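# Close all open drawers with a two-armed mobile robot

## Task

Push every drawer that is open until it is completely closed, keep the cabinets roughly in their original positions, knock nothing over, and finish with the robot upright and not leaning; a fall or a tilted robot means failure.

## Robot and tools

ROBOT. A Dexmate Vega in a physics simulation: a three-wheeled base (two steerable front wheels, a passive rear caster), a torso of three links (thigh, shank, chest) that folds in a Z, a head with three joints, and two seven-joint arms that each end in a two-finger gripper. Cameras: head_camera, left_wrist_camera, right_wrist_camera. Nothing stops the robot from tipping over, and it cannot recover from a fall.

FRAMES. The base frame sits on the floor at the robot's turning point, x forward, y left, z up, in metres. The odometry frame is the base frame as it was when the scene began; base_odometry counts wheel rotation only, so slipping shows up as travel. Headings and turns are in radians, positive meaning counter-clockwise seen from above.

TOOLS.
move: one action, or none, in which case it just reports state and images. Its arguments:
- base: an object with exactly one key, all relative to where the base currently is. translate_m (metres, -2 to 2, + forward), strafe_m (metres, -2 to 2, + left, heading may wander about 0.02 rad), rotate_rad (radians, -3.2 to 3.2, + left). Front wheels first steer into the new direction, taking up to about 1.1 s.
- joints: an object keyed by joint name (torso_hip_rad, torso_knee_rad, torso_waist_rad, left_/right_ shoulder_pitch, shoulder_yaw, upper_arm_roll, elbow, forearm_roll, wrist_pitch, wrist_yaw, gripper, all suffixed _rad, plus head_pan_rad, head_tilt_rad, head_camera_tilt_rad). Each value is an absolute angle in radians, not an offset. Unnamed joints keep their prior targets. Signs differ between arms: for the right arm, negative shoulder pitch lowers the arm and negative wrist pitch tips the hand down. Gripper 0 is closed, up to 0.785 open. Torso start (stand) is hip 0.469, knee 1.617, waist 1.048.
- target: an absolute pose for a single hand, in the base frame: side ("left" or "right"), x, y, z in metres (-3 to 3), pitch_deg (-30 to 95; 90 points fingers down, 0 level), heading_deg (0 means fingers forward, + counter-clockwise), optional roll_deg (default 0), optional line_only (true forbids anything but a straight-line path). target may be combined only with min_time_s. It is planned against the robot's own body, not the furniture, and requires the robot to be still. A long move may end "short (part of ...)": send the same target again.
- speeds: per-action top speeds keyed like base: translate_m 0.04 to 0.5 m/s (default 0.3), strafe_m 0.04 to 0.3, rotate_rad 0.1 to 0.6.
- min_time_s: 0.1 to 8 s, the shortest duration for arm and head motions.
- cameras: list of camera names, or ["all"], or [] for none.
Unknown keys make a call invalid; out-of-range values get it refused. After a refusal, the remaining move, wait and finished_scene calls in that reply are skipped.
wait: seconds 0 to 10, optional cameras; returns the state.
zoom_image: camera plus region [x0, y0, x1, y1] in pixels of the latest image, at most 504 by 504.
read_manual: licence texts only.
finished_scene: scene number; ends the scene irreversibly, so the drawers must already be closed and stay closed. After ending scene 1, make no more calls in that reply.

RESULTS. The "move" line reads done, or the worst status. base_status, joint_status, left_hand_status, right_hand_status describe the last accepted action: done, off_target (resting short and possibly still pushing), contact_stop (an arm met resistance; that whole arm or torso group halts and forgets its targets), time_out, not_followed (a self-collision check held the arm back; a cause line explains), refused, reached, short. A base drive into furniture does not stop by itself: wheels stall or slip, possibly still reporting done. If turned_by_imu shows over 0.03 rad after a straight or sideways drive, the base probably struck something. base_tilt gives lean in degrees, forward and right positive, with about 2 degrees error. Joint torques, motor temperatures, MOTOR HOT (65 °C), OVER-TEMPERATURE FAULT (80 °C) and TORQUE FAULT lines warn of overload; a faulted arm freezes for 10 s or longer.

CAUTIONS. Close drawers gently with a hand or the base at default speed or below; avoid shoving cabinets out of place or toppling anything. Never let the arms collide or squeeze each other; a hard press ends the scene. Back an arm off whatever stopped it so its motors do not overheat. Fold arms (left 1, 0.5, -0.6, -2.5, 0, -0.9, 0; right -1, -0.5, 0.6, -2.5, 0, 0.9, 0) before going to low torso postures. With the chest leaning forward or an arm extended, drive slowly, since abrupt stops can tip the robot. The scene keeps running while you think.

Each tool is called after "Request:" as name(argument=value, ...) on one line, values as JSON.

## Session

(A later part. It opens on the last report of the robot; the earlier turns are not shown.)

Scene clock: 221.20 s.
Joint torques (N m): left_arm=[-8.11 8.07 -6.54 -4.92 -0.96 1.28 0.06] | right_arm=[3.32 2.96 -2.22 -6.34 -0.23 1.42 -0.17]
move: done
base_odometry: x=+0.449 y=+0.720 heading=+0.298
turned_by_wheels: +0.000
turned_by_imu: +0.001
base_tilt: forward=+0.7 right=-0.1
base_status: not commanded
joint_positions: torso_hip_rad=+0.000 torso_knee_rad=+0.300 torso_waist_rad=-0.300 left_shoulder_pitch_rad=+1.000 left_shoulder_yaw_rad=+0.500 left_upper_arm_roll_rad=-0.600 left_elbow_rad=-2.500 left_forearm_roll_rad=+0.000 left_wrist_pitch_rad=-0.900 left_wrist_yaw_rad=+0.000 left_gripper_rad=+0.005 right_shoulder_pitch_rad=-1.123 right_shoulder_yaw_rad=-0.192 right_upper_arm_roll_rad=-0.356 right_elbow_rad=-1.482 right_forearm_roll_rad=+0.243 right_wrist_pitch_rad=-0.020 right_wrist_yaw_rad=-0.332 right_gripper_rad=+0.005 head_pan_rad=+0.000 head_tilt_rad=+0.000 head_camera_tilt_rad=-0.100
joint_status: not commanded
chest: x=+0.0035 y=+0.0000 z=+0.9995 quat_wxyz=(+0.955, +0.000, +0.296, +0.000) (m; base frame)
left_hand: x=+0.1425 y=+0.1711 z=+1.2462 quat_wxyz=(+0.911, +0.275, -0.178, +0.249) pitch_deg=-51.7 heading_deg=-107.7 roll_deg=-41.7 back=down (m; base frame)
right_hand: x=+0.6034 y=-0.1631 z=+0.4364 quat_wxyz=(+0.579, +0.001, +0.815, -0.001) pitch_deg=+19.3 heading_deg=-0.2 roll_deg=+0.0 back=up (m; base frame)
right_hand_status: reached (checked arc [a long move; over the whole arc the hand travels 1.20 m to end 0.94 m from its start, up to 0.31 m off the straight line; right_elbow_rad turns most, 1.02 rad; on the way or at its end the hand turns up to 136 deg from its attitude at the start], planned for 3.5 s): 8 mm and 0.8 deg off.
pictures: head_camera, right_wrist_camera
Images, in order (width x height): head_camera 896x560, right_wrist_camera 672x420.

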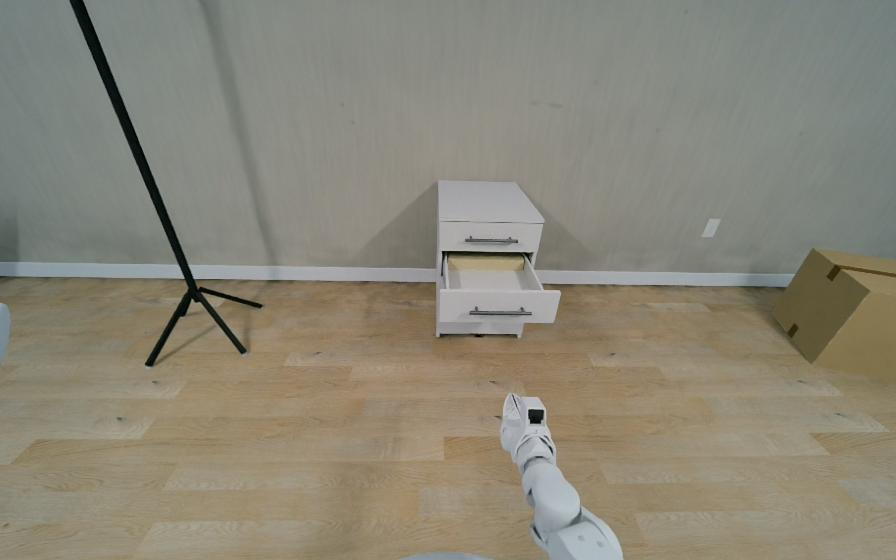

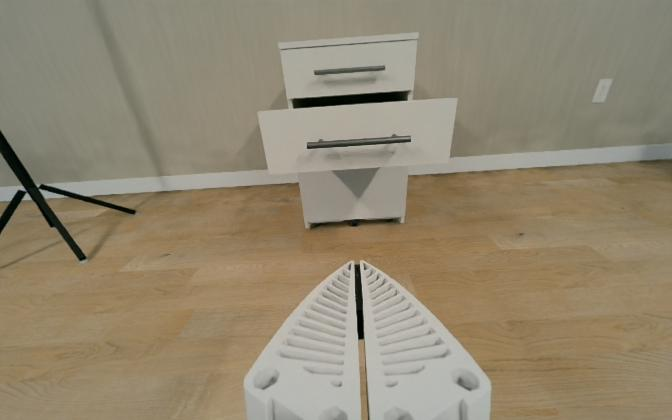

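Request:
move(base={"translate_m": 0.46}, cameras=[])

Request:
wait(seconds=0.3, cameras=["head_camera", "right_wrist_camera"])

Scene clock: 229.60 s.
Joint torques (N m): left_arm=[-6.48 9.25 -4.62 -3.17 0.46 1.43 0.52] | right_arm=[9.57 1.65 -0.37 -11.01 -1.2 2.97 -0.11]
move: done
base_odometry: x=+0.889 y=+0.856 heading=+0.298
turned_by_wheels: +0.000
turned_by_imu: +0.001
base_tilt: forward=+0.6 right=-0.1
base_status: done
joint_positions: torso_hip_rad=+0.000 torso_knee_rad=+0.300 torso_waist_rad=-0.300 left_shoulder_pitch_rad=+1.000 left_shoulder_yaw_rad=+0.500 left_upper_arm_roll_rad=-0.600 left_elbow_rad=-2.500 left_forearm_roll_rad=+0.000 left_wrist_pitch_rad=-0.900 left_wrist_yaw_rad=+0.000 left_gripper_rad=+0.005 right_shoulder_pitch_rad=-1.124 right_shoulder_yaw_rad=-0.190 right_upper_arm_roll_rad=-0.362 right_elbow_rad=-1.475 right_forearm_roll_rad=+0.245 right_wrist_pitch_rad=-0.025 right_wrist_yaw_rad=-0.334 right_gripper_rad=+0.005 head_pan_rad=+0.000 head_tilt_rad=+0.000 head_camera_tilt_rad=-0.100
joint_status: not commanded
chest: x=+0.0036 y=+0.0000 z=+0.9995 quat_wxyz=(+0.955, +0.000, +0.296, +0.000) (m; base frame)
left_hand: x=+0.1426 y=+0.1711 z=+1.2461 quat_wxyz=(+0.911, +0.275, -0.178, +0.249) pitch_deg=-51.7 heading_deg=-107.7 roll_deg=-41.7 back=down (m; base frame)
right_hand: x=+0.5997 y=-0.1601 z=+0.4293 quat_wxyz=(+0.573, +0.000, +0.820, +0.000) pitch_deg=+20.1 heading_deg=+0.0 roll_deg=+0.0 back=up (m; base frame)
pictures: none
No camera images: "cameras" was empty.

Scene clock: 229.90 s.
Joint torques (N m): left_arm=[-7.22 7.42 -6.77 -2.22 -0.5 1.47 0.57] | right_arm=[9.68 2.32 -0.43 -12.25 -1.21 3.07 -0.23]
base_odometry: x=+0.889 y=+0.856 heading=+0.298
turned_by_wheels: +0.000
turned_by_imu: +0.000
base_tilt: forward=+0.7 right=+0.0
base_status: done
joint_positions: torso_hip_rad=+0.000 torso_knee_rad=+0.300 torso_waist_rad=-0.300 left_shoulder_pitch_rad=+1.000 left_shoulder_yaw_rad=+0.500 left_upper_arm_roll_rad=-0.600 left_elbow_rad=-2.500 left_forearm_roll_rad=+0.000 left_wrist_pitch_rad=-0.900 left_wrist_yaw_rad=+0.000 left_gripper_rad=+0.005 right_shoulder_pitch_rad=-1.124 right_shoulder_yaw_rad=-0.190 right_upper_arm_roll_rad=-0.362 right_elbow_rad=-1.475 right_forearm_roll_rad=+0.245 right_wrist_pitch_rad=-0.025 right_wrist_yaw_rad=-0.334 right_gripper_rad=+0.005 head_pan_rad=+0.000 head_tilt_rad=+0.000 head_camera_tilt_rad=-0.100
joint_status: not commanded
chest: x=+0.0036 y=+0.0000 z=+0.9995 quat_wxyz=(+0.955, +0.000, +0.296, +0.000) (m; base frame)
left_hand: x=+0.1426 y=+0.1711 z=+1.2461 quat_wxyz=(+0.911, +0.275, -0.178, +0.249) pitch_deg=-51.7 heading_deg=-107.7 roll_deg=-41.7 back=down (m; base frame)
right_hand: x=+0.5997 y=-0.1601 z=+0.4293 quat_wxyz=(+0.573, +0.000, +0.820, +0.000) pitch_deg=+20.1 heading_deg=+0.0 roll_deg=+0.0 back=up (m; base frame)
wait: 0.30 s; at rest by 0.27 s
pictures: head_camera, right_wrist_camera
Images, in order (width x height): head_camera 896x560, right_wrist_camera 672x420.

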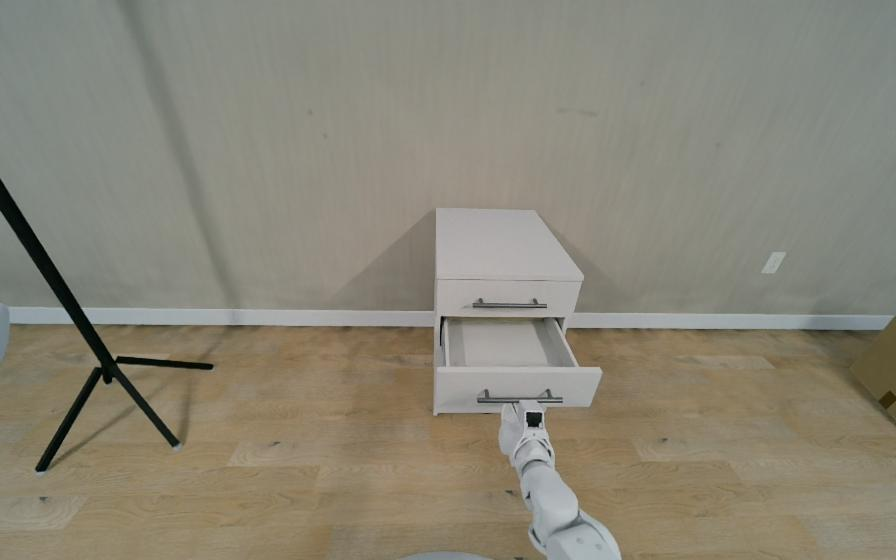

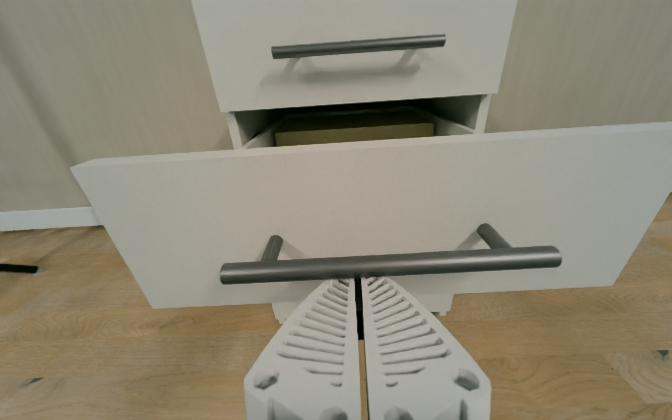

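Request:
move(base={"translate_m": 0.22}, speeds={"translate_m": 0.12}, cameras=[])

Request:
wait(seconds=0.3, cameras=["head_camera", "right_wrist_camera"])

Scene clock: 297.00 s.
Joint torques (N m): left_arm=[-8.09 7.63 -7.4 -3.07 -0.36 0.37 0.65] | right_arm=[10.29 1.78 0.26 -11.33 -0.99 1.88 -0.17]
move: done
base_odometry: x=+1.099 y=+0.922 heading=+0.298
turned_by_wheels: +0.000
turned_by_imu: +0.002
base_tilt: forward=+0.7 right=-0.1
base_status: done
joint_positions: torso_hip_rad=+0.000 torso_knee_rad=+0.300 torso_waist_rad=-0.300 left_shoulder_pitch_rad=+1.000 left_shoulder_yaw_rad=+0.500 left_upper_arm_roll_rad=-0.600 left_elbow_rad=-2.500 left_forearm_roll_rad=+0.000 left_wrist_pitch_rad=-0.900 left_wrist_yaw_rad=+0.000 left_gripper_rad=+0.005 right_shoulder_pitch_rad=-1.124 right_shoulder_yaw_rad=-0.190 right_upper_arm_roll_rad=-0.362 right_elbow_rad=-1.475 right_forearm_roll_rad=+0.245 right_wrist_pitch_rad=-0.025 right_wrist_yaw_rad=-0.334 right_gripper_rad=+0.005 head_pan_rad=+0.000 head_tilt_rad=+0.000 head_camera_tilt_rad=-0.100
joint_status: not commanded
chest: x=+0.0036 y=+0.0000 z=+0.9994 quat_wxyz=(+0.955, +0.000, +0.296, +0.000) (m; base frame)
left_hand: x=+0.1426 y=+0.1711 z=+1.2461 quat_wxyz=(+0.911, +0.275, -0.178, +0.249) pitch_deg=-51.7 heading_deg=-107.7 roll_deg=-41.7 back=down (m; base frame)
right_hand: x=+0.5998 y=-0.1601 z=+0.4294 quat_wxyz=(+0.573, +0.000, +0.819, +0.000) pitch_deg=+20.1 heading_deg=+0.0 roll_deg=+0.0 back=up (m; base frame)
pictures: none
No camera images: "cameras" was empty.

Scene clock: 297.30 s.
Joint torques (N m): left_arm=[-9.12 8.72 -2.22 -5.73 -1.11 1.66 0.55] | right_arm=[9.36 1.41 0.45 -11.57 -1.06 3.18 0]
base_odometry: x=+1.099 y=+0.922 heading=+0.298
turned_by_wheels: +0.000
turned_by_imu: +0.000
base_tilt: forward=+0.6 right=-0.1
base_status: done
joint_positions: torso_hip_rad=+0.000 torso_knee_rad=+0.300 torso_waist_rad=-0.300 left_shoulder_pitch_rad=+1.000 left_shoulder_yaw_rad=+0.500 left_upper_arm_roll_rad=-0.600 left_elbow_rad=-2.500 left_forearm_roll_rad=+0.000 left_wrist_pitch_rad=-0.900 left_wrist_yaw_rad=+0.000 left_gripper_rad=+0.005 right_shoulder_pitch_rad=-1.124 right_shoulder_yaw_rad=-0.190 right_upper_arm_roll_rad=-0.362 right_elbow_rad=-1.475 right_forearm_roll_rad=+0.245 right_wrist_pitch_rad=-0.025 right_wrist_yaw_rad=-0.334 right_gripper_rad=+0.005 head_pan_rad=+0.000 head_tilt_rad=+0.000 head_camera_tilt_rad=-0.100
joint_status: not commanded
chest: x=+0.0036 y=+0.0000 z=+0.9994 quat_wxyz=(+0.955, +0.000, +0.296, +0.000) (m; base frame)
left_hand: x=+0.1426 y=+0.1711 z=+1.2461 quat_wxyz=(+0.911, +0.275, -0.178, +0.249) pitch_deg=-51.7 heading_deg=-107.7 roll_deg=-41.7 back=down (m; base frame)
right_hand: x=+0.5998 y=-0.1601 z=+0.4294 quat_wxyz=(+0.573, +0.000, +0.819, +0.000) pitch_deg=+20.1 heading_deg=+0.0 roll_deg=+0.0 back=up (m; base frame)
wait: 0.30 s; at rest by 0.27 s
pictures: head_camera, right_wrist_camera
Images, in order (width x height): head_camera 896x560, right_wrist_camera 672x420.

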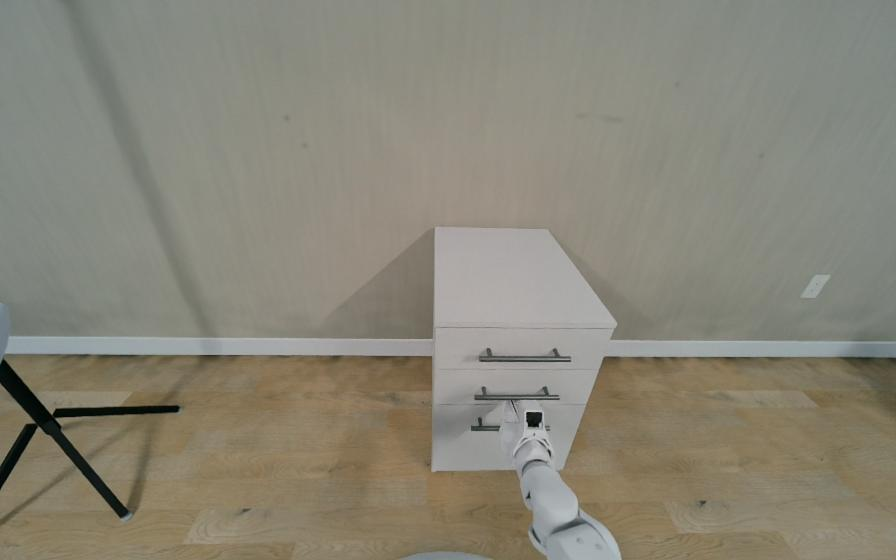

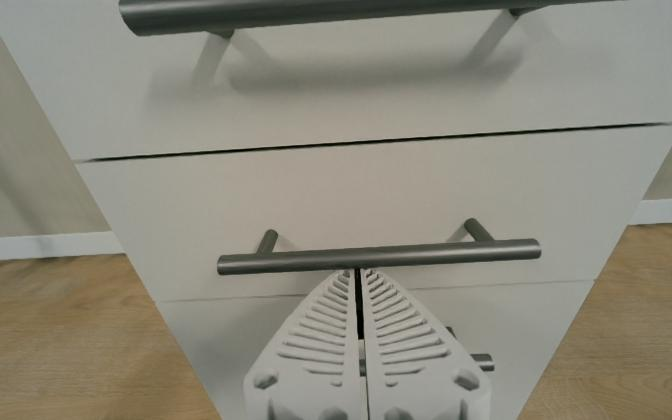

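Request:
zoom_image(camera="head_camera", region=[420, 310, 630, 480])

Request:
zoom_image(camera="right_wrist_camera", region=[40, 80, 340, 380])

Request:
zoom_image(camera="right_wrist_camera", region=[372, 60, 672, 360])

Scaled by 2.400 from the camera's 896x560 image, which has a finer 960x600 frame.

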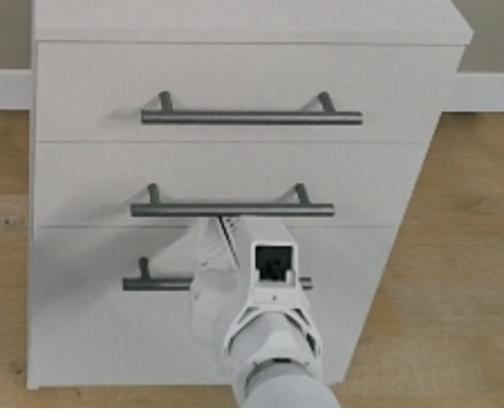

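Scaled by 1.680 from the camera's 672x420 image, which has a finer 960x600 frame.

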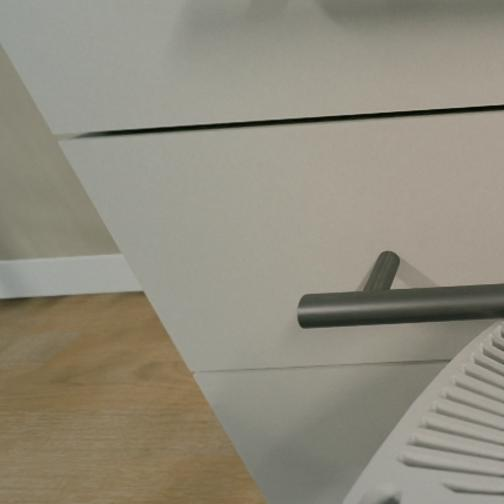

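Scaled by 1.680 from the camera's 672x420 image, which has a finer 960x600 frame.

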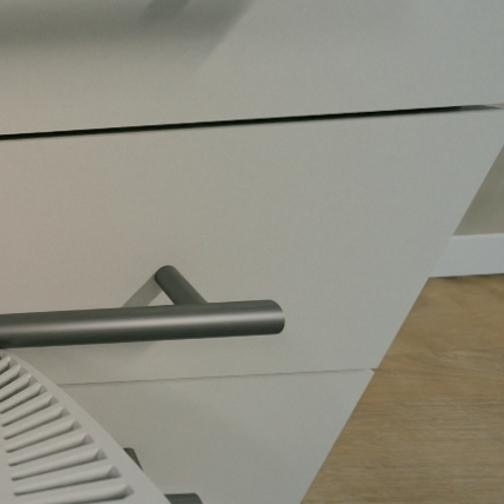

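Request:
move(base={"translate_m": 0.02}, speeds={"translate_m": 0.05}, cameras=["head_camera", "right_wrist_camera"])

Scene clock: 311.63 s.
Joint torques (N m): left_arm=[-7.15 8.35 -7.53 -3.85 -0.16 0.38 0.46] | right_arm=[10.57 1.69 0.58 -13.59 -1.54 5.01 -0.16]
move: done
base_odometry: x=+1.118 y=+0.928 heading=+0.299
turned_by_wheels: +0.000
turned_by_imu: +0.001
base_tilt: forward=+0.7 right=+0.0
base_status: done
joint_positions: torso_hip_rad=+0.000 torso_knee_rad=+0.300 torso_waist_rad=-0.300 left_shoulder_pitch_rad=+1.000 left_shoulder_yaw_rad=+0.500 left_upper_arm_roll_rad=-0.600 left_elbow_rad=-2.500 left_forearm_roll_rad=+0.000 left_wrist_pitch_rad=-0.900 left_wrist_yaw_rad=+0.000 left_gripper_rad=+0.005 right_shoulder_pitch_rad=-1.124 right_shoulder_yaw_rad=-0.190 right_upper_arm_roll_rad=-0.362 right_elbow_rad=-1.475 right_forearm_roll_rad=+0.245 right_wrist_pitch_rad=-0.026 right_wrist_yaw_rad=-0.334 right_gripper_rad=+0.005 head_pan_rad=+0.000 head_tilt_rad=+0.000 head_camera_tilt_rad=-0.100
joint_status: not commanded
chest: x=+0.0037 y=+0.0000 z=+0.9994 quat_wxyz=(+0.955, +0.000, +0.296, +0.000) (m; base frame)
left_hand: x=+0.1426 y=+0.1711 z=+1.2461 quat_wxyz=(+0.911, +0.275, -0.178, +0.249) pitch_deg=-51.7 heading_deg=-107.7 roll_deg=-41.7 back=down (m; base frame)
right_hand: x=+0.5995 y=-0.1601 z=+0.4289 quat_wxyz=(+0.573, +0.000, +0.820, +0.000) pitch_deg=+20.1 heading_deg=+0.0 roll_deg=+0.0 back=up (m; base frame)
pictures: head_camera, right_wrist_camera
Images, in order (width x height): head_camera 896x560, right_wrist_camera 672x420.

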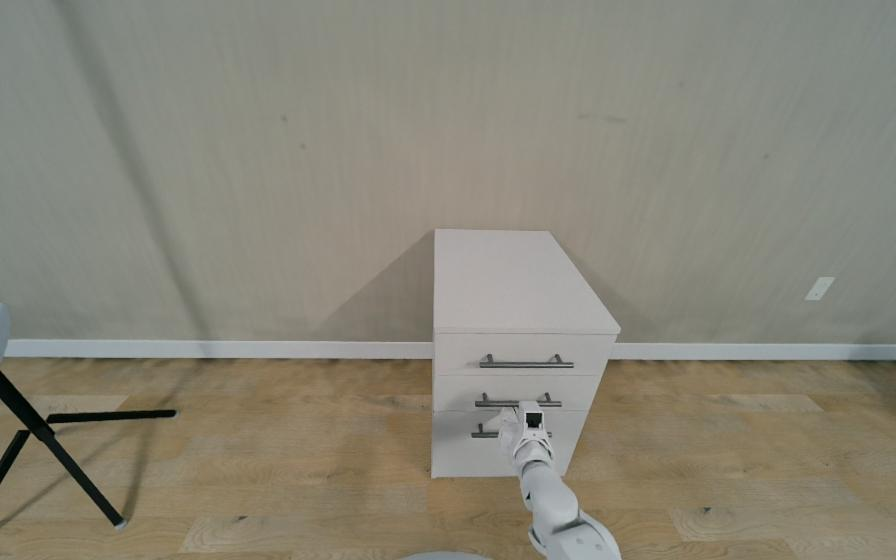

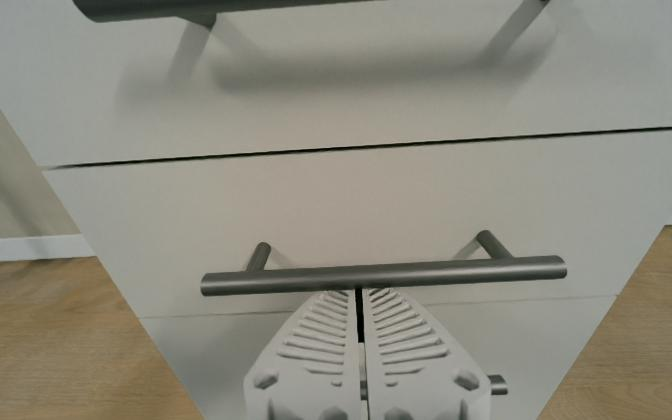

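Request:
move(base={"translate_m": -0.4}, joints={"head_pan_rad": 1.8, "head_tilt_rad": -0.6, "head_camera_tilt_rad": 0.3}, cameras=[])

Request:
wait(seconds=0.3, cameras=["head_camera", "right_wrist_camera"])

Request:
move(joints={"head_pan_rad": 2.7}, cameras=[])

Request:
wait(seconds=0.3, cameras=["head_camera"])

Scene clock: 354.30 s.
Joint torques (N m): left_arm=[-5.75 7.52 -4.88 -3.65 -0.26 0.84 0.14] | right_arm=[11.7 1.57 0.41 -12.37 -1.03 2.52 0.04]
move: done
base_odometry: x=+0.736 y=+0.809 heading=+0.299
turned_by_wheels: +0.001
turned_by_imu: +0.001
base_tilt: forward=+0.6 right=+0.0
base_status: done
joint_positions: torso_hip_rad=+0.000 torso_knee_rad=+0.300 torso_waist_rad=-0.300 left_shoulder_pitch_rad=+1.000 left_shoulder_yaw_rad=+0.500 left_upper_arm_roll_rad=-0.600 left_elbow_rad=-2.500 left_forearm_roll_rad=+0.000 left_wrist_pitch_rad=-0.900 left_wrist_yaw_rad=+0.000 left_gripper_rad=+0.005 right_shoulder_pitch_rad=-1.124 right_shoulder_yaw_rad=-0.190 right_upper_arm_roll_rad=-0.362 right_elbow_rad=-1.475 right_forearm_roll_rad=+0.245 right_wrist_pitch_rad=-0.025 right_wrist_yaw_rad=-0.334 right_gripper_rad=+0.005 head_pan_rad=+1.800 head_tilt_rad=-0.600 head_camera_tilt_rad=+0.300
joint_status: all done
chest: x=+0.0036 y=+0.0000 z=+0.9994 quat_wxyz=(+0.955, +0.000, +0.296, +0.000) (m; base frame)
left_hand: x=+0.1426 y=+0.1711 z=+1.2461 quat_wxyz=(+0.911, +0.275, -0.178, +0.249) pitch_deg=-51.7 heading_deg=-107.7 roll_deg=-41.7 back=down (m; base frame)
right_hand: x=+0.5997 y=-0.1601 z=+0.4293 quat_wxyz=(+0.573, +0.000, +0.820, +0.000) pitch_deg=+20.1 heading_deg=+0.0 roll_deg=+0.0 back=up (m; base frame)
pictures: none
No camera images: "cameras" was empty.

Scene clock: 354.60 s.
Joint torques (N m): left_arm=[-7.91 5.97 -7.93 -3.61 0.17 2.15 0.06] | right_arm=[10.95 1.89 0.47 -11.91 -1.07 2.64 -0.15]
base_odometry: x=+0.736 y=+0.809 heading=+0.299
turned_by_wheels: +0.000
turned_by_imu: +0.000
base_tilt: forward=+0.6 right=-0.1
base_status: done
joint_positions: torso_hip_rad=+0.000 torso_knee_rad=+0.300 torso_waist_rad=-0.300 left_shoulder_pitch_rad=+1.000 left_shoulder_yaw_rad=+0.500 left_upper_arm_roll_rad=-0.600 left_elbow_rad=-2.500 left_forearm_roll_rad=+0.000 left_wrist_pitch_rad=-0.900 left_wrist_yaw_rad=+0.000 left_gripper_rad=+0.005 right_shoulder_pitch_rad=-1.124 right_shoulder_yaw_rad=-0.190 right_upper_arm_roll_rad=-0.362 right_elbow_rad=-1.475 right_forearm_roll_rad=+0.245 right_wrist_pitch_rad=-0.025 right_wrist_yaw_rad=-0.334 right_gripper_rad=+0.005 head_pan_rad=+1.800 head_tilt_rad=-0.600 head_camera_tilt_rad=+0.300
joint_status: all done
chest: x=+0.0036 y=+0.0000 z=+0.9994 quat_wxyz=(+0.955, +0.000, +0.296, +0.000) (m; base frame)
left_hand: x=+0.1426 y=+0.1711 z=+1.2461 quat_wxyz=(+0.911, +0.275, -0.178, +0.249) pitch_deg=-51.7 heading_deg=-107.7 roll_deg=-41.7 back=down (m; base frame)
right_hand: x=+0.5997 y=-0.1601 z=+0.4293 quat_wxyz=(+0.573, +0.000, +0.820, +0.000) pitch_deg=+20.1 heading_deg=+0.0 roll_deg=+0.0 back=up (m; base frame)
wait: 0.30 s; at rest by 0.27 s
pictures: head_camera, right_wrist_camera
Images, in order (width x height): head_camera 896x560, right_wrist_camera 672x420.

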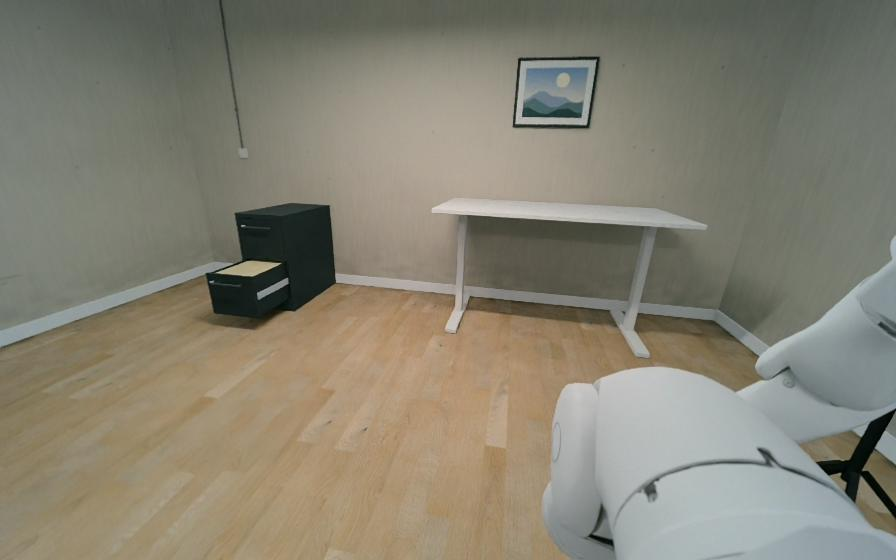

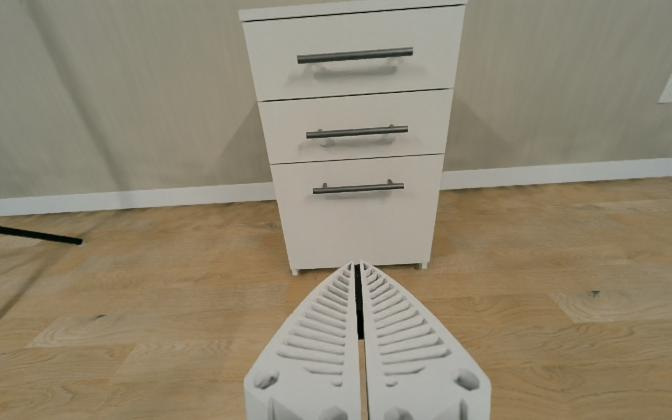

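Scene clock: 355.87 s.
Joint torques (N m): left_arm=[-7.48 6.78 -6.13 -3.23 -0.14 0.86 0.42] | right_arm=[10.85 2.15 0.56 -11.46 -1.12 2.59 0.07]
move: done
base_odometry: x=+0.736 y=+0.809 heading=+0.299
turned_by_wheels: +0.000
turned_by_imu: +0.000
base_tilt: forward=+0.7 right=-0.1
base_status: not commanded
joint_positions: torso_hip_rad=+0.000 torso_knee_rad=+0.300 torso_waist_rad=-0.300 left_shoulder_pitch_rad=+1.000 left_shoulder_yaw_rad=+0.500 left_upper_arm_roll_rad=-0.600 left_elbow_rad=-2.500 left_forearm_roll_rad=+0.000 left_wrist_pitch_rad=-0.900 left_wrist_yaw_rad=+0.000 left_gripper_rad=+0.005 right_shoulder_pitch_rad=-1.124 right_shoulder_yaw_rad=-0.190 right_upper_arm_roll_rad=-0.362 right_elbow_rad=-1.475 right_forearm_roll_rad=+0.245 right_wrist_pitch_rad=-0.025 right_wrist_yaw_rad=-0.334 right_gripper_rad=+0.005 head_pan_rad=+2.700 head_tilt_rad=-0.600 head_camera_tilt_rad=+0.300
joint_status: all done
chest: x=+0.0036 y=+0.0000 z=+0.9994 quat_wxyz=(+0.955, +0.000, +0.296, +0.000) (m; base frame)
left_hand: x=+0.1426 y=+0.1711 z=+1.2461 quat_wxyz=(+0.911, +0.275, -0.178, +0.249) pitch_deg=-51.7 heading_deg=-107.7 roll_deg=-41.7 back=down (m; base frame)
right_hand: x=+0.5997 y=-0.1601 z=+0.4293 quat_wxyz=(+0.573, +0.000, +0.820, +0.000) pitch_deg=+20.1 heading_deg=+0.0 roll_deg=+0.0 back=up (m; base frame)
pictures: none
No camera images: "cameras" was empty.

Scene clock: 356.17 s.
Joint torques (N m): left_arm=[-8.12 6.8 -7.15 -1.95 -0.28 0.79 0.63] | right_arm=[10.31 1.52 0.37 -12.07 -1.03 2.67 -0.08]
base_odometry: x=+0.736 y=+0.809 heading=+0.299
turned_by_wheels: +0.000
turned_by_imu: +0.000
base_tilt: forward=+0.6 right=-0.1
base_status: not commanded
joint_positions: torso_hip_rad=+0.000 torso_knee_rad=+0.300 torso_waist_rad=-0.300 left_shoulder_pitch_rad=+1.000 left_shoulder_yaw_rad=+0.500 left_upper_arm_roll_rad=-0.600 left_elbow_rad=-2.500 left_forearm_roll_rad=+0.000 left_wrist_pitch_rad=-0.900 left_wrist_yaw_rad=+0.000 left_gripper_rad=+0.005 right_shoulder_pitch_rad=-1.124 right_shoulder_yaw_rad=-0.190 right_upper_arm_roll_rad=-0.362 right_elbow_rad=-1.475 right_forearm_roll_rad=+0.245 right_wrist_pitch_rad=-0.025 right_wrist_yaw_rad=-0.334 right_gripper_rad=+0.005 head_pan_rad=+2.700 head_tilt_rad=-0.600 head_camera_tilt_rad=+0.300
joint_status: all done
chest: x=+0.0036 y=+0.0000 z=+0.9994 quat_wxyz=(+0.955, +0.000, +0.296, +0.000) (m; base frame)
left_hand: x=+0.1426 y=+0.1711 z=+1.2461 quat_wxyz=(+0.911, +0.275, -0.178, +0.249) pitch_deg=-51.7 heading_deg=-107.7 roll_deg=-41.7 back=down (m; base frame)
right_hand: x=+0.5997 y=-0.1601 z=+0.4293 quat_wxyz=(+0.573, +0.000, +0.820, +0.000) pitch_deg=+20.1 heading_deg=+0.0 roll_deg=+0.0 back=up (m; base frame)
wait: 0.30 s; at rest by 0.27 s
pictures: head_camera
Images, in order (width x height): head_camera 896x560.

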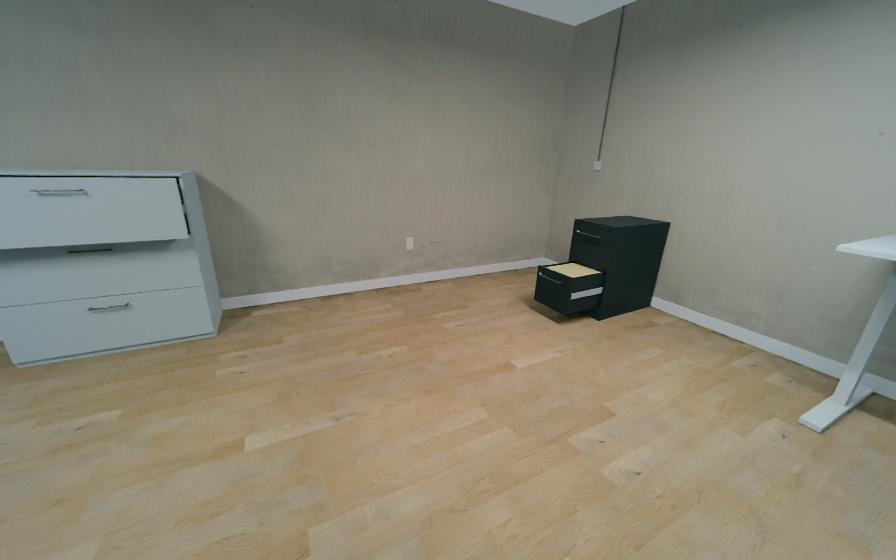

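Request:
move(base={"rotate_rad": -0.4}, joints={"head_pan_rad": 0.0}, cameras=[])

Request:
move(base={"translate_m": -1.9}, speeds={"translate_m": 0.5}, cameras=[])

Request:
move(base={"translate_m": -0.66}, speeds={"translate_m": 0.4}, cameras=[])

Request:
move(base={"rotate_rad": 2.02}, cameras=[])

Request:
wait(seconds=0.3, cameras=["head_camera", "right_wrist_camera"])

Scene clock: 403.00 s.
Joint torques (N m): left_arm=[-7.54 5.35 -7.66 -3.65 -0.48 1 0.36] | right_arm=[11.74 2.39 0.43 -12.19 -1 1.74 0.02]
move: done
base_odometry: x=+0.736 y=+0.809 heading=-0.101
turned_by_wheels: -0.400
turned_by_imu: -0.389
base_tilt: forward=+0.7 right=-0.1
base_status: done
joint_positions: torso_hip_rad=+0.000 torso_knee_rad=+0.300 torso_waist_rad=-0.300 left_shoulder_pitch_rad=+1.000 left_shoulder_yaw_rad=+0.500 left_upper_arm_roll_rad=-0.600 left_elbow_rad=-2.500 left_forearm_roll_rad=+0.000 left_wrist_pitch_rad=-0.900 left_wrist_yaw_rad=+0.000 left_gripper_rad=+0.005 right_shoulder_pitch_rad=-1.124 right_shoulder_yaw_rad=-0.190 right_upper_arm_roll_rad=-0.362 right_elbow_rad=-1.475 right_forearm_roll_rad=+0.245 right_wrist_pitch_rad=-0.025 right_wrist_yaw_rad=-0.334 right_gripper_rad=+0.005 head_pan_rad=+0.000 head_tilt_rad=-0.600 head_camera_tilt_rad=+0.300
joint_status: all done
chest: x=+0.0036 y=+0.0000 z=+0.9994 quat_wxyz=(+0.955, +0.000, +0.296, +0.000) (m; base frame)
left_hand: x=+0.1426 y=+0.1711 z=+1.2461 quat_wxyz=(+0.911, +0.275, -0.178, +0.249) pitch_deg=-51.7 heading_deg=-107.7 roll_deg=-41.7 back=down (m; base frame)
right_hand: x=+0.5997 y=-0.1601 z=+0.4293 quat_wxyz=(+0.573, +0.000, +0.820, +0.000) pitch_deg=+20.1 heading_deg=+0.0 roll_deg=+0.0 back=up (m; base frame)
pictures: none
No camera images: "cameras" was empty.

Scene clock: 409.30 s.
Joint torques (N m): left_arm=[-5.73 7.08 -7.18 -4.57 0 1.05 0.84] | right_arm=[12.14 2.1 0.5 -11.41 -1.1 2.14 0.01]
move: done
base_odometry: x=-1.155 y=+0.997 heading=-0.102
turned_by_wheels: -0.001
turned_by_imu: -0.004
base_tilt: forward=+0.6 right=+0.0
base_status: done
joint_positions: torso_hip_rad=+0.000 torso_knee_rad=+0.300 torso_waist_rad=-0.300 left_shoulder_pitch_rad=+1.000 left_shoulder_yaw_rad=+0.500 left_upper_arm_roll_rad=-0.600 left_elbow_rad=-2.500 left_forearm_roll_rad=+0.000 left_wrist_pitch_rad=-0.900 left_wrist_yaw_rad=+0.000 left_gripper_rad=+0.005 right_shoulder_pitch_rad=-1.124 right_shoulder_yaw_rad=-0.190 right_upper_arm_roll_rad=-0.362 right_elbow_rad=-1.475 right_forearm_roll_rad=+0.245 right_wrist_pitch_rad=-0.025 right_wrist_yaw_rad=-0.334 right_gripper_rad=+0.005 head_pan_rad=+0.000 head_tilt_rad=-0.600 head_camera_tilt_rad=+0.300
joint_status: not commanded
chest: x=+0.0036 y=+0.0000 z=+0.9994 quat_wxyz=(+0.955, +0.000, +0.296, +0.000) (m; base frame)
left_hand: x=+0.1426 y=+0.1711 z=+1.2461 quat_wxyz=(+0.911, +0.275, -0.178, +0.249) pitch_deg=-51.7 heading_deg=-107.7 roll_deg=-41.7 back=down (m; base frame)
right_hand: x=+0.5997 y=-0.1601 z=+0.4293 quat_wxyz=(+0.573, +0.000, +0.819, +0.000) pitch_deg=+20.1 heading_deg=+0.0 roll_deg=+0.0 back=up (m; base frame)
pictures: none
No camera images: "cameras" was empty.

Scene clock: 412.83 s.
Joint torques (N m): left_arm=[-5.41 6.99 -6.15 -4.73 -0.33 1.29 0.34] | right_arm=[11.57 1.55 0.3 -11.26 -0.98 1.8 0.16]
move: done
base_odometry: x=-1.811 y=+1.063 heading=-0.102
turned_by_wheels: -0.001
turned_by_imu: -0.002
base_tilt: forward=+0.7 right=-0.1
base_status: done
joint_positions: torso_hip_rad=+0.000 torso_knee_rad=+0.300 torso_waist_rad=-0.300 left_shoulder_pitch_rad=+1.000 left_shoulder_yaw_rad=+0.500 left_upper_arm_roll_rad=-0.600 left_elbow_rad=-2.500 left_forearm_roll_rad=+0.000 left_wrist_pitch_rad=-0.900 left_wrist_yaw_rad=+0.000 left_gripper_rad=+0.005 right_shoulder_pitch_rad=-1.124 right_shoulder_yaw_rad=-0.190 right_upper_arm_roll_rad=-0.362 right_elbow_rad=-1.475 right_forearm_roll_rad=+0.245 right_wrist_pitch_rad=-0.025 right_wrist_yaw_rad=-0.334 right_gripper_rad=+0.005 head_pan_rad=+0.000 head_tilt_rad=-0.600 head_camera_tilt_rad=+0.300
joint_status: not commanded
chest: x=+0.0036 y=+0.0000 z=+0.9994 quat_wxyz=(+0.955, +0.000, +0.296, +0.000) (m; base frame)
left_hand: x=+0.1426 y=+0.1711 z=+1.2461 quat_wxyz=(+0.911, +0.275, -0.178, +0.249) pitch_deg=-51.7 heading_deg=-107.7 roll_deg=-41.7 back=down (m; base frame)
right_hand: x=+0.5997 y=-0.1601 z=+0.4293 quat_wxyz=(+0.573, +0.000, +0.819, +0.000) pitch_deg=+20.1 heading_deg=+0.0 roll_deg=+0.0 back=up (m; base frame)
pictures: none
No camera images: "cameras" was empty.

Scene clock: 417.80 s.
Joint torques (N m): left_arm=[-7.65 4.17 -5.6 -4.01 -0.82 0.37 0.3] | right_arm=[12.24 1.55 0.37 -12.14 -0.95 2.02 -0.15]
move: done
base_odometry: x=-1.811 y=+1.061 heading=+1.920
turned_by_wheels: +2.023
turned_by_imu: +1.982
base_tilt: forward=+0.7 right=-0.1
base_status: done
joint_positions: torso_hip_rad=+0.000 torso_knee_rad=+0.300 torso_waist_rad=-0.300 left_shoulder_pitch_rad=+1.000 left_shoulder_yaw_rad=+0.500 left_upper_arm_roll_rad=-0.600 left_elbow_rad=-2.500 left_forearm_roll_rad=+0.000 left_wrist_pitch_rad=-0.900 left_wrist_yaw_rad=+0.000 left_gripper_rad=+0.005 right_shoulder_pitch_rad=-1.124 right_shoulder_yaw_rad=-0.190 right_upper_arm_roll_rad=-0.362 right_elbow_rad=-1.475 right_forearm_roll_rad=+0.245 right_wrist_pitch_rad=-0.025 right_wrist_yaw_rad=-0.334 right_gripper_rad=+0.005 head_pan_rad=+0.000 head_tilt_rad=-0.600 head_camera_tilt_rad=+0.300
joint_status: not commanded
chest: x=+0.0036 y=+0.0000 z=+0.9994 quat_wxyz=(+0.955, +0.000, +0.296, +0.000) (m; base frame)
left_hand: x=+0.1426 y=+0.1711 z=+1.2461 quat_wxyz=(+0.911, +0.275, -0.178, +0.249) pitch_deg=-51.7 heading_deg=-107.7 roll_deg=-41.7 back=down (m; base frame)
right_hand: x=+0.5997 y=-0.1601 z=+0.4293 quat_wxyz=(+0.573, +0.000, +0.819, +0.000) pitch_deg=+20.1 heading_deg=+0.0 roll_deg=+0.0 back=up (m; base frame)
pictures: none
No camera images: "cameras" was empty.

Scene clock: 418.10 s.
Joint torques (N m): left_arm=[-5.71 6.37 -7.97 -4.67 -1.13 1.71 0.17] | right_arm=[11.19 1.82 0.22 -11.93 -0.94 2.18 0.03]
base_odometry: x=-1.811 y=+1.061 heading=+1.920
turned_by_wheels: +0.000
turned_by_imu: +0.000
base_tilt: forward=+0.7 right=-0.1
base_status: done
joint_positions: torso_hip_rad=+0.000 torso_knee_rad=+0.300 torso_waist_rad=-0.300 left_shoulder_pitch_rad=+1.000 left_shoulder_yaw_rad=+0.500 left_upper_arm_roll_rad=-0.600 left_elbow_rad=-2.500 left_forearm_roll_rad=+0.000 left_wrist_pitch_rad=-0.900 left_wrist_yaw_rad=+0.000 left_gripper_rad=+0.005 right_shoulder_pitch_rad=-1.124 right_shoulder_yaw_rad=-0.190 right_upper_arm_roll_rad=-0.362 right_elbow_rad=-1.475 right_forearm_roll_rad=+0.245 right_wrist_pitch_rad=-0.025 right_wrist_yaw_rad=-0.334 right_gripper_rad=+0.005 head_pan_rad=+0.000 head_tilt_rad=-0.600 head_camera_tilt_rad=+0.300
joint_status: not commanded
chest: x=+0.0036 y=+0.0000 z=+0.9994 quat_wxyz=(+0.955, +0.000, +0.296, +0.000) (m; base frame)
left_hand: x=+0.1426 y=+0.1711 z=+1.2461 quat_wxyz=(+0.911, +0.275, -0.178, +0.249) pitch_deg=-51.7 heading_deg=-107.7 roll_deg=-41.7 back=down (m; base frame)
right_hand: x=+0.5997 y=-0.1601 z=+0.4293 quat_wxyz=(+0.573, +0.000, +0.819, +0.000) pitch_deg=+20.1 heading_deg=+0.0 roll_deg=+0.0 back=up (m; base frame)
wait: 0.30 s; at rest by 0.27 s
pictures: head_camera, right_wrist_camera
Images, in order (width x height): head_camera 896x560, right_wrist_camera 672x420.

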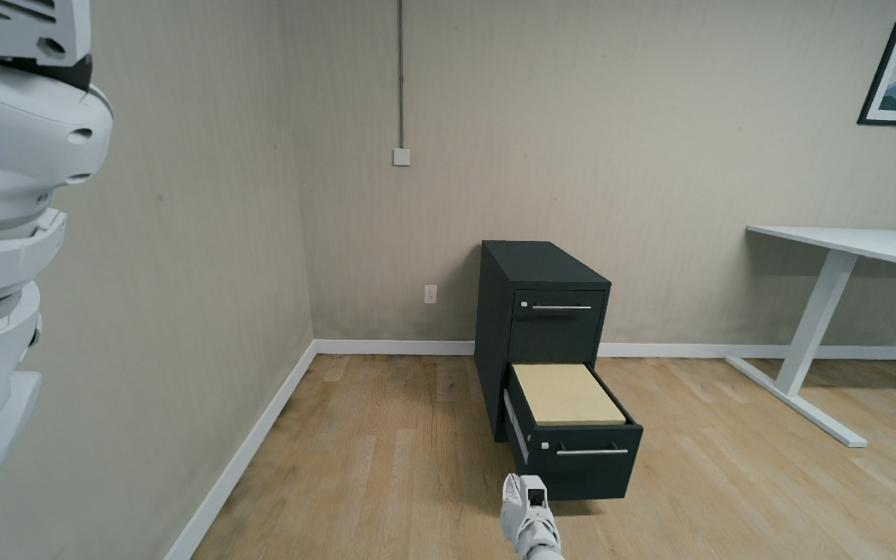

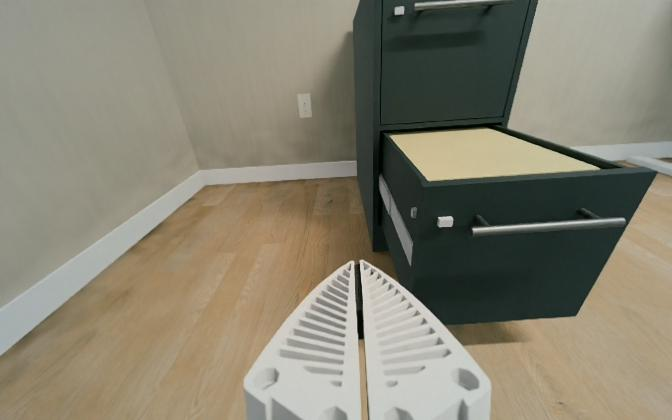

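Request:
zoom_image(camera="head_camera", region=[460, 220, 660, 420])

Request:
zoom_image(camera="head_camera", region=[460, 350, 660, 550])

Scaled by 2.520 from the camera's 896x560 image, which has a finer 960x600 frame.

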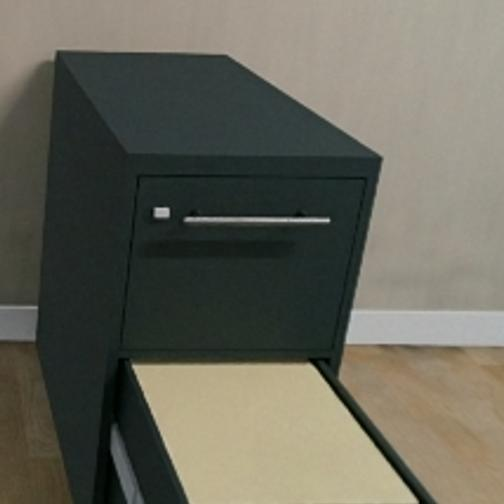

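Scaled by 2.520 from the camera's 896x560 image, which has a finer 960x600 frame.

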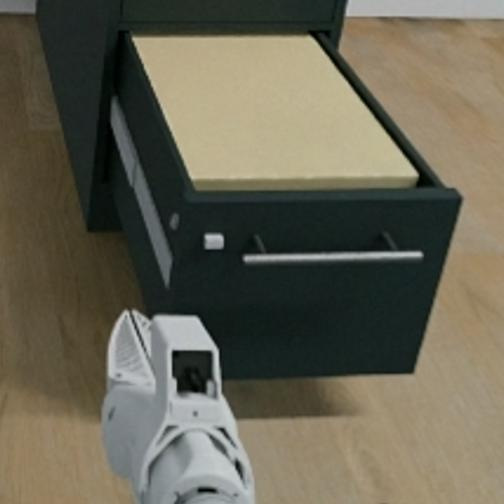

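Request:
move(base={"strafe_m": -0.29}, cameras=[])

Request:
move(target={"side": "right", "x": 0.6, "y": -0.16, "z": 0.19, "pitch_deg": 20, "heading_deg": 0}, cameras=[])

Request:
wait(seconds=0.3, cameras=["head_camera", "right_wrist_camera"])

Scene clock: 461.27 s.
Joint torques (N m): left_arm=[-6.71 5.33 -6.09 -3.87 0.16 -0.02 0.49] | right_arm=[11.14 2.23 0.47 -11.96 -1.03 2.52 0.06]
move: done
base_odometry: x=-1.539 y=+1.161 heading=+1.916
turned_by_wheels: -0.004
turned_by_imu: -0.001
base_tilt: forward=+0.7 right=-0.1
base_status: done
joint_positions: torso_hip_rad=+0.000 torso_knee_rad=+0.300 torso_waist_rad=-0.300 left_shoulder_pitch_rad=+1.000 left_shoulder_yaw_rad=+0.500 left_upper_arm_roll_rad=-0.600 left_elbow_rad=-2.500 left_forearm_roll_rad=+0.000 left_wrist_pitch_rad=-0.900 left_wrist_yaw_rad=+0.000 left_gripper_rad=+0.005 right_shoulder_pitch_rad=-1.124 right_shoulder_yaw_rad=-0.190 right_upper_arm_roll_rad=-0.362 right_elbow_rad=-1.475 right_forearm_roll_rad=+0.245 right_wrist_pitch_rad=-0.025 right_wrist_yaw_rad=-0.334 right_gripper_rad=+0.005 head_pan_rad=+0.000 head_tilt_rad=-0.600 head_camera_tilt_rad=+0.300
joint_status: not commanded
chest: x=+0.0036 y=+0.0000 z=+0.9994 quat_wxyz=(+0.955, +0.000, +0.296, +0.000) (m; base frame)
left_hand: x=+0.1426 y=+0.1711 z=+1.2461 quat_wxyz=(+0.911, +0.275, -0.178, +0.249) pitch_deg=-51.7 heading_deg=-107.7 roll_deg=-41.7 back=down (m; base frame)
right_hand: x=+0.5997 y=-0.1601 z=+0.4293 quat_wxyz=(+0.573, +0.000, +0.819, +0.000) pitch_deg=+20.1 heading_deg=+0.0 roll_deg=+0.0 back=up (m; base frame)
pictures: none
No camera images: "cameras" was empty.

Scene clock: 461.57 s.
Joint torques (N m): left_arm=[-7.04 4.88 -4.48 -3.93 -0.71 0.65 0.26] | right_arm=[11.72 0.05 0.52 -11.88 -0.96 2.97 0.14]
move: refused
base_odometry: x=-1.539 y=+1.161 heading=+1.916
turned_by_wheels: +0.000
turned_by_imu: +0.000
base_tilt: forward=+0.6 right=+0.0
base_status: not commanded
joint_positions: torso_hip_rad=+0.000 torso_knee_rad=+0.300 torso_waist_rad=-0.300 left_shoulder_pitch_rad=+1.000 left_shoulder_yaw_rad=+0.500 left_upper_arm_roll_rad=-0.600 left_elbow_rad=-2.500 left_forearm_roll_rad=+0.000 left_wrist_pitch_rad=-0.900 left_wrist_yaw_rad=+0.000 left_gripper_rad=+0.005 right_shoulder_pitch_rad=-1.124 right_shoulder_yaw_rad=-0.190 right_upper_arm_roll_rad=-0.362 right_elbow_rad=-1.475 right_forearm_roll_rad=+0.245 right_wrist_pitch_rad=-0.025 right_wrist_yaw_rad=-0.334 right_gripper_rad=+0.005 head_pan_rad=+0.000 head_tilt_rad=-0.600 head_camera_tilt_rad=+0.300
joint_status: not commanded
chest: x=+0.0036 y=+0.0000 z=+0.9994 quat_wxyz=(+0.955, +0.000, +0.296, +0.000) (m; base frame)
left_hand: x=+0.1426 y=+0.1711 z=+1.2461 quat_wxyz=(+0.911, +0.275, -0.178, +0.249) pitch_deg=-51.7 heading_deg=-107.7 roll_deg=-41.7 back=down (m; base frame)
right_hand: x=+0.5997 y=-0.1601 z=+0.4293 quat_wxyz=(+0.573, +0.000, +0.819, +0.000) pitch_deg=+20.1 heading_deg=+0.0 roll_deg=+0.0 back=up (m; base frame)
right_hand_status: refused: no posture of the arm gets there (out of reach): the closest leaves the hand 12.2 cm and 4 deg from the pose. Nothing moved.
pictures: none
No camera images: "cameras" was empty.

not run: a stop came earlier in this reply.

Request:
move(target={"side": "right", "x": 0.65, "y": -0.2, "z": 0.55, "pitch_deg": 15, "heading_deg": 0}, cameras=[])

Request:
move(joints={"torso_hip_rad": 0.0, "torso_knee_rad": 0.0, "torso_waist_rad": -0.79, "head_tilt_rad": -0.79}, cameras=[])

Request:
move(target={"side": "right", "x": 0.6, "y": -0.16, "z": 0.19, "pitch_deg": 25, "heading_deg": 0}, cameras=[])

Request:
wait(seconds=0.3, cameras=["head_camera", "right_wrist_camera"])

Scene clock: 485.27 s.
Joint torques (N m): left_arm=[-6.09 7.13 -4.98 -5.51 -0.37 0.83 0.68] | right_arm=[15.32 -2.97 7.61 -11.99 -0.09 1.6 0.35]
move: done
base_odometry: x=-1.539 y=+1.161 heading=+1.916
turned_by_wheels: +0.000
turned_by_imu: +0.001
base_tilt: forward=+0.6 right=+0.0
base_status: not commanded
joint_positions: torso_hip_rad=+0.000 torso_knee_rad=+0.300 torso_waist_rad=-0.300 left_shoulder_pitch_rad=+1.000 left_shoulder_yaw_rad=+0.500 left_upper_arm_roll_rad=-0.600 left_elbow_rad=-2.500 left_forearm_roll_rad=+0.000 left_wrist_pitch_rad=-0.900 left_wrist_yaw_rad=+0.000 left_gripper_rad=+0.005 right_shoulder_pitch_rad=-1.098 right_shoulder_yaw_rad=-0.279 right_upper_arm_roll_rad=-0.261 right_elbow_rad=-1.775 right_forearm_roll_rad=+0.315 right_wrist_pitch_rad=-0.257 right_wrist_yaw_rad=-0.314 right_gripper_rad=+0.005 head_pan_rad=+0.000 head_tilt_rad=-0.600 head_camera_tilt_rad=+0.300
joint_status: not commanded
chest: x=+0.0036 y=+0.0000 z=+0.9994 quat_wxyz=(+0.955, +0.000, +0.296, +0.000) (m; base frame)
left_hand: x=+0.1426 y=+0.1711 z=+1.2461 quat_wxyz=(+0.911, +0.275, -0.178, +0.249) pitch_deg=-51.7 heading_deg=-107.7 roll_deg=-41.7 back=down (m; base frame)
right_hand: x=+0.6489 y=-0.1991 z=+0.5467 quat_wxyz=(+0.608, +0.000, +0.794, +0.000) pitch_deg=+15.2 heading_deg=+0.0 roll_deg=+0.0 back=up (m; base frame)
right_hand_status: reached (straight line, planned for 1.3 s): 4 mm and 0.2 deg off.
pictures: none
No camera images: "cameras" was empty.

Scene clock: 488.37 s.
Joint torques (N m): left_arm=[-6.81 8.02 -7.61 -4.79 0.02 1.02 0.46] | right_arm=[12.34 -2.51 6.02 -12.16 -0.13 1.33 0.27]
move: done
base_odometry: x=-1.539 y=+1.161 heading=+1.916
turned_by_wheels: +0.000
turned_by_imu: +0.001
base_tilt: forward=+0.6 right=-0.1
base_status: not commanded
joint_positions: torso_hip_rad=+0.000 torso_knee_rad=+0.000 torso_waist_rad=-0.790 left_shoulder_pitch_rad=+1.000 left_shoulder_yaw_rad=+0.500 left_upper_arm_roll_rad=-0.600 left_elbow_rad=-2.500 left_forearm_roll_rad=+0.000 left_wrist_pitch_rad=-0.900 left_wrist_yaw_rad=+0.000 left_gripper_rad=+0.005 right_shoulder_pitch_rad=-1.097 right_shoulder_yaw_rad=-0.281 right_upper_arm_roll_rad=-0.259 right_elbow_rad=-1.781 right_forearm_roll_rad=+0.316 right_wrist_pitch_rad=-0.261 right_wrist_yaw_rad=-0.314 right_gripper_rad=+0.005 head_pan_rad=+0.000 head_tilt_rad=-0.790 head_camera_tilt_rad=+0.300
joint_status: all done
chest: x=+0.0286 y=+0.0000 z=+0.8380 quat_wxyz=(+0.923, +0.000, +0.385, +0.000) (m; base frame)
left_hand: x=+0.2117 y=+0.1710 z=+1.0540 quat_wxyz=(+0.924, +0.297, -0.091, +0.222) pitch_deg=-53.8 heading_deg=-93.5 roll_deg=-59.4 back=down (m; base frame)
right_hand: x=+0.5781 y=-0.1998 z=+0.2740 quat_wxyz=(+0.530, +0.000, +0.848, +0.000) pitch_deg=+25.9 heading_deg=+0.0 roll_deg=+0.0 back=up (m; base frame)
pictures: none
No camera images: "cameras" was empty.

Scene clock: 488.67 s.
Joint torques (N m): left_arm=[-5.05 6.62 -7.33 -4.7 -1.38 0.47 0.66] | right_arm=[11.65 -2.19 6.08 -11.93 -0.16 1.48 0.34]
move: refused
base_odometry: x=-1.539 y=+1.161 heading=+1.916
turned_by_wheels: +0.000
turned_by_imu: +0.000
base_tilt: forward=+0.6 right=+0.0
base_status: not commanded
joint_positions: torso_hip_rad=+0.000 torso_knee_rad=+0.000 torso_waist_rad=-0.790 left_shoulder_pitch_rad=+1.000 left_shoulder_yaw_rad=+0.500 left_upper_arm_roll_rad=-0.600 left_elbow_rad=-2.500 left_forearm_roll_rad=+0.000 left_wrist_pitch_rad=-0.900 left_wrist_yaw_rad=+0.000 left_gripper_rad=+0.005 right_shoulder_pitch_rad=-1.097 right_shoulder_yaw_rad=-0.281 right_upper_arm_roll_rad=-0.259 right_elbow_rad=-1.781 right_forearm_roll_rad=+0.316 right_wrist_pitch_rad=-0.261 right_wrist_yaw_rad=-0.314 right_gripper_rad=+0.005 head_pan_rad=+0.000 head_tilt_rad=-0.790 head_camera_tilt_rad=+0.300
joint_status: not commanded
chest: x=+0.0286 y=+0.0000 z=+0.8380 quat_wxyz=(+0.923, +0.000, +0.385, +0.000) (m; base frame)
left_hand: x=+0.2117 y=+0.1710 z=+1.0540 quat_wxyz=(+0.924, +0.297, -0.091, +0.222) pitch_deg=-53.8 heading_deg=-93.5 roll_deg=-59.4 back=down (m; base frame)
right_hand: x=+0.5781 y=-0.1998 z=+0.2740 quat_wxyz=(+0.530, +0.000, +0.848, +0.000) pitch_deg=+25.9 heading_deg=+0.0 roll_deg=+0.0 back=up (m; base frame)
right_hand_status: refused: the arm stands too near the robot already: the right forearm into the base, as the model's coarse spheres have them (needs 2.0 cm clear). Nothing moved. Move it clear with "joints".
pictures: none
No camera images: "cameras" was empty.

not run: a stop came earlier in this reply.

Request:
move(joints={"right_shoulder_pitch_rad": -0.8, "right_elbow_rad": -2.1}, cameras=[])

Request:
move(target={"side": "right", "x": 0.6, "y": -0.16, "z": 0.19, "pitch_deg": 20, "heading_deg": 0}, cameras=[])

Request:
wait(seconds=0.3, cameras=["head_camera", "right_wrist_camera"])

Scene clock: 497.20 s.
Joint torques (N m): left_arm=[-6.78 7.32 -5.8 -3.55 -0.3 -0.21 0.48] | right_arm=[16.74 -1.58 6.77 -13.47 -0.13 1.57 0.51]
move: done
base_odometry: x=-1.539 y=+1.161 heading=+1.916
turned_by_wheels: +0.000
turned_by_imu: +0.001
base_tilt: forward=+0.7 right=-0.1
base_status: not commanded
joint_positions: torso_hip_rad=+0.000 torso_knee_rad=+0.000 torso_waist_rad=-0.790 left_shoulder_pitch_rad=+1.000 left_shoulder_yaw_rad=+0.500 left_upper_arm_roll_rad=-0.600 left_elbow_rad=-2.500 left_forearm_roll_rad=+0.000 left_wrist_pitch_rad=-0.900 left_wrist_yaw_rad=+0.000 left_gripper_rad=+0.005 right_shoulder_pitch_rad=-0.806 right_shoulder_yaw_rad=-0.281 right_upper_arm_roll_rad=-0.259 right_elbow_rad=-2.094 right_forearm_roll_rad=+0.316 right_wrist_pitch_rad=-0.261 right_wrist_yaw_rad=-0.314 right_gripper_rad=+0.005 head_pan_rad=+0.000 head_tilt_rad=-0.790 head_camera_tilt_rad=+0.300
joint_status: all done
chest: x=+0.0286 y=+0.0000 z=+0.8380 quat_wxyz=(+0.923, +0.000, +0.385, +0.000) (m; base frame)
left_hand: x=+0.2117 y=+0.1710 z=+1.0540 quat_wxyz=(+0.924, +0.297, -0.091, +0.222) pitch_deg=-53.8 heading_deg=-93.5 roll_deg=-59.4 back=down (m; base frame)
right_hand: x=+0.6996 y=-0.1503 z=+0.6488 quat_wxyz=(+0.750, -0.005, +0.659, +0.057) pitch_deg=-7.6 heading_deg=+4.8 roll_deg=+4.0 back=up (m; base frame)
pictures: none
No camera images: "cameras" was empty.

Scene clock: 497.50 s.
Joint torques (N m): left_arm=[-7.91 8.62 -6.9 -5.85 -0.65 0.63 0.76] | right_arm=[15.73 -0.22 6.42 -12.7 -0.23 1.96 0.37]
move: refused
base_odometry: x=-1.539 y=+1.161 heading=+1.916
turned_by_wheels: +0.000
turned_by_imu: +0.000
base_tilt: forward=+0.6 right=-0.1
base_status: not commanded
joint_positions: torso_hip_rad=+0.000 torso_knee_rad=+0.000 torso_waist_rad=-0.790 left_shoulder_pitch_rad=+1.000 left_shoulder_yaw_rad=+0.500 left_upper_arm_roll_rad=-0.600 left_elbow_rad=-2.500 left_forearm_roll_rad=+0.000 left_wrist_pitch_rad=-0.900 left_wrist_yaw_rad=+0.000 left_gripper_rad=+0.005 right_shoulder_pitch_rad=-0.804 right_shoulder_yaw_rad=-0.281 right_upper_arm_roll_rad=-0.259 right_elbow_rad=-2.096 right_forearm_roll_rad=+0.316 right_wrist_pitch_rad=-0.261 right_wrist_yaw_rad=-0.314 right_gripper_rad=+0.005 head_pan_rad=+0.000 head_tilt_rad=-0.790 head_camera_tilt_rad=+0.300
joint_status: not commanded
chest: x=+0.0286 y=+0.0000 z=+0.8380 quat_wxyz=(+0.923, +0.000, +0.385, +0.000) (m; base frame)
left_hand: x=+0.2117 y=+0.1710 z=+1.0540 quat_wxyz=(+0.924, +0.297, -0.091, +0.222) pitch_deg=-53.8 heading_deg=-93.5 roll_deg=-59.4 back=down (m; base frame)
right_hand: x=+0.6997 y=-0.1500 z=+0.6520 quat_wxyz=(+0.752, -0.005, +0.657, +0.058) pitch_deg=-7.8 heading_deg=+4.8 roll_deg=+4.0 back=up (m; base frame)
right_hand_status: refused: the best posture that gets there brings the right wrist into the base, as the model's coarse spheres have them (needs 2.6 cm clear). Nothing moved.
pictures: none
No camera images: "cameras" was empty.

not run: a stop came earlier in this reply.

Request:
move(target={"side": "right", "x": 0.68, "y": -0.16, "z": 0.19, "pitch_deg": 30, "heading_deg": 0}, cameras=[])

Request:
wait(seconds=0.3, cameras=["head_camera", "right_wrist_camera"])

Scene clock: 502.07 s.
Joint torques (N m): left_arm=[-6.2 6.24 -5.85 -5.43 -0.84 1.68 0.51] | right_arm=[15.8 -1.34 6.64 -12.08 -0.12 1.78 0.26]
move: refused
base_odometry: x=-1.539 y=+1.161 heading=+1.916
turned_by_wheels: +0.000
turned_by_imu: +0.001
base_tilt: forward=+0.7 right=+0.0
base_status: not commanded
joint_positions: torso_hip_rad=+0.000 torso_knee_rad=+0.000 torso_waist_rad=-0.790 left_shoulder_pitch_rad=+1.000 left_shoulder_yaw_rad=+0.500 left_upper_arm_roll_rad=-0.600 left_elbow_rad=-2.500 left_forearm_roll_rad=+0.000 left_wrist_pitch_rad=-0.900 left_wrist_yaw_rad=+0.000 left_gripper_rad=+0.005 right_shoulder_pitch_rad=-0.800 right_shoulder_yaw_rad=-0.281 right_upper_arm_roll_rad=-0.259 right_elbow_rad=-2.100 right_forearm_roll_rad=+0.316 right_wrist_pitch_rad=-0.261 right_wrist_yaw_rad=-0.314 right_gripper_rad=+0.005 head_pan_rad=+0.000 head_tilt_rad=-0.790 head_camera_tilt_rad=+0.300
joint_status: not commanded
chest: x=+0.0286 y=+0.0000 z=+0.8380 quat_wxyz=(+0.923, +0.000, +0.385, +0.000) (m; base frame)
left_hand: x=+0.2117 y=+0.1710 z=+1.0540 quat_wxyz=(+0.924, +0.297, -0.091, +0.222) pitch_deg=-53.8 heading_deg=-93.5 roll_deg=-59.4 back=down (m; base frame)
right_hand: x=+0.6998 y=-0.1496 z=+0.6561 quat_wxyz=(+0.754, -0.005, +0.655, +0.059) pitch_deg=-8.2 heading_deg=+4.9 roll_deg=+4.0 back=up (m; base frame)
right_hand_status: refused: the best posture that gets there brings the right wrist within 1.2 cm of the base (limit 2.6). Nothing moved.
pictures: none
No camera images: "cameras" was empty.

not run: a stop came earlier in this reply.


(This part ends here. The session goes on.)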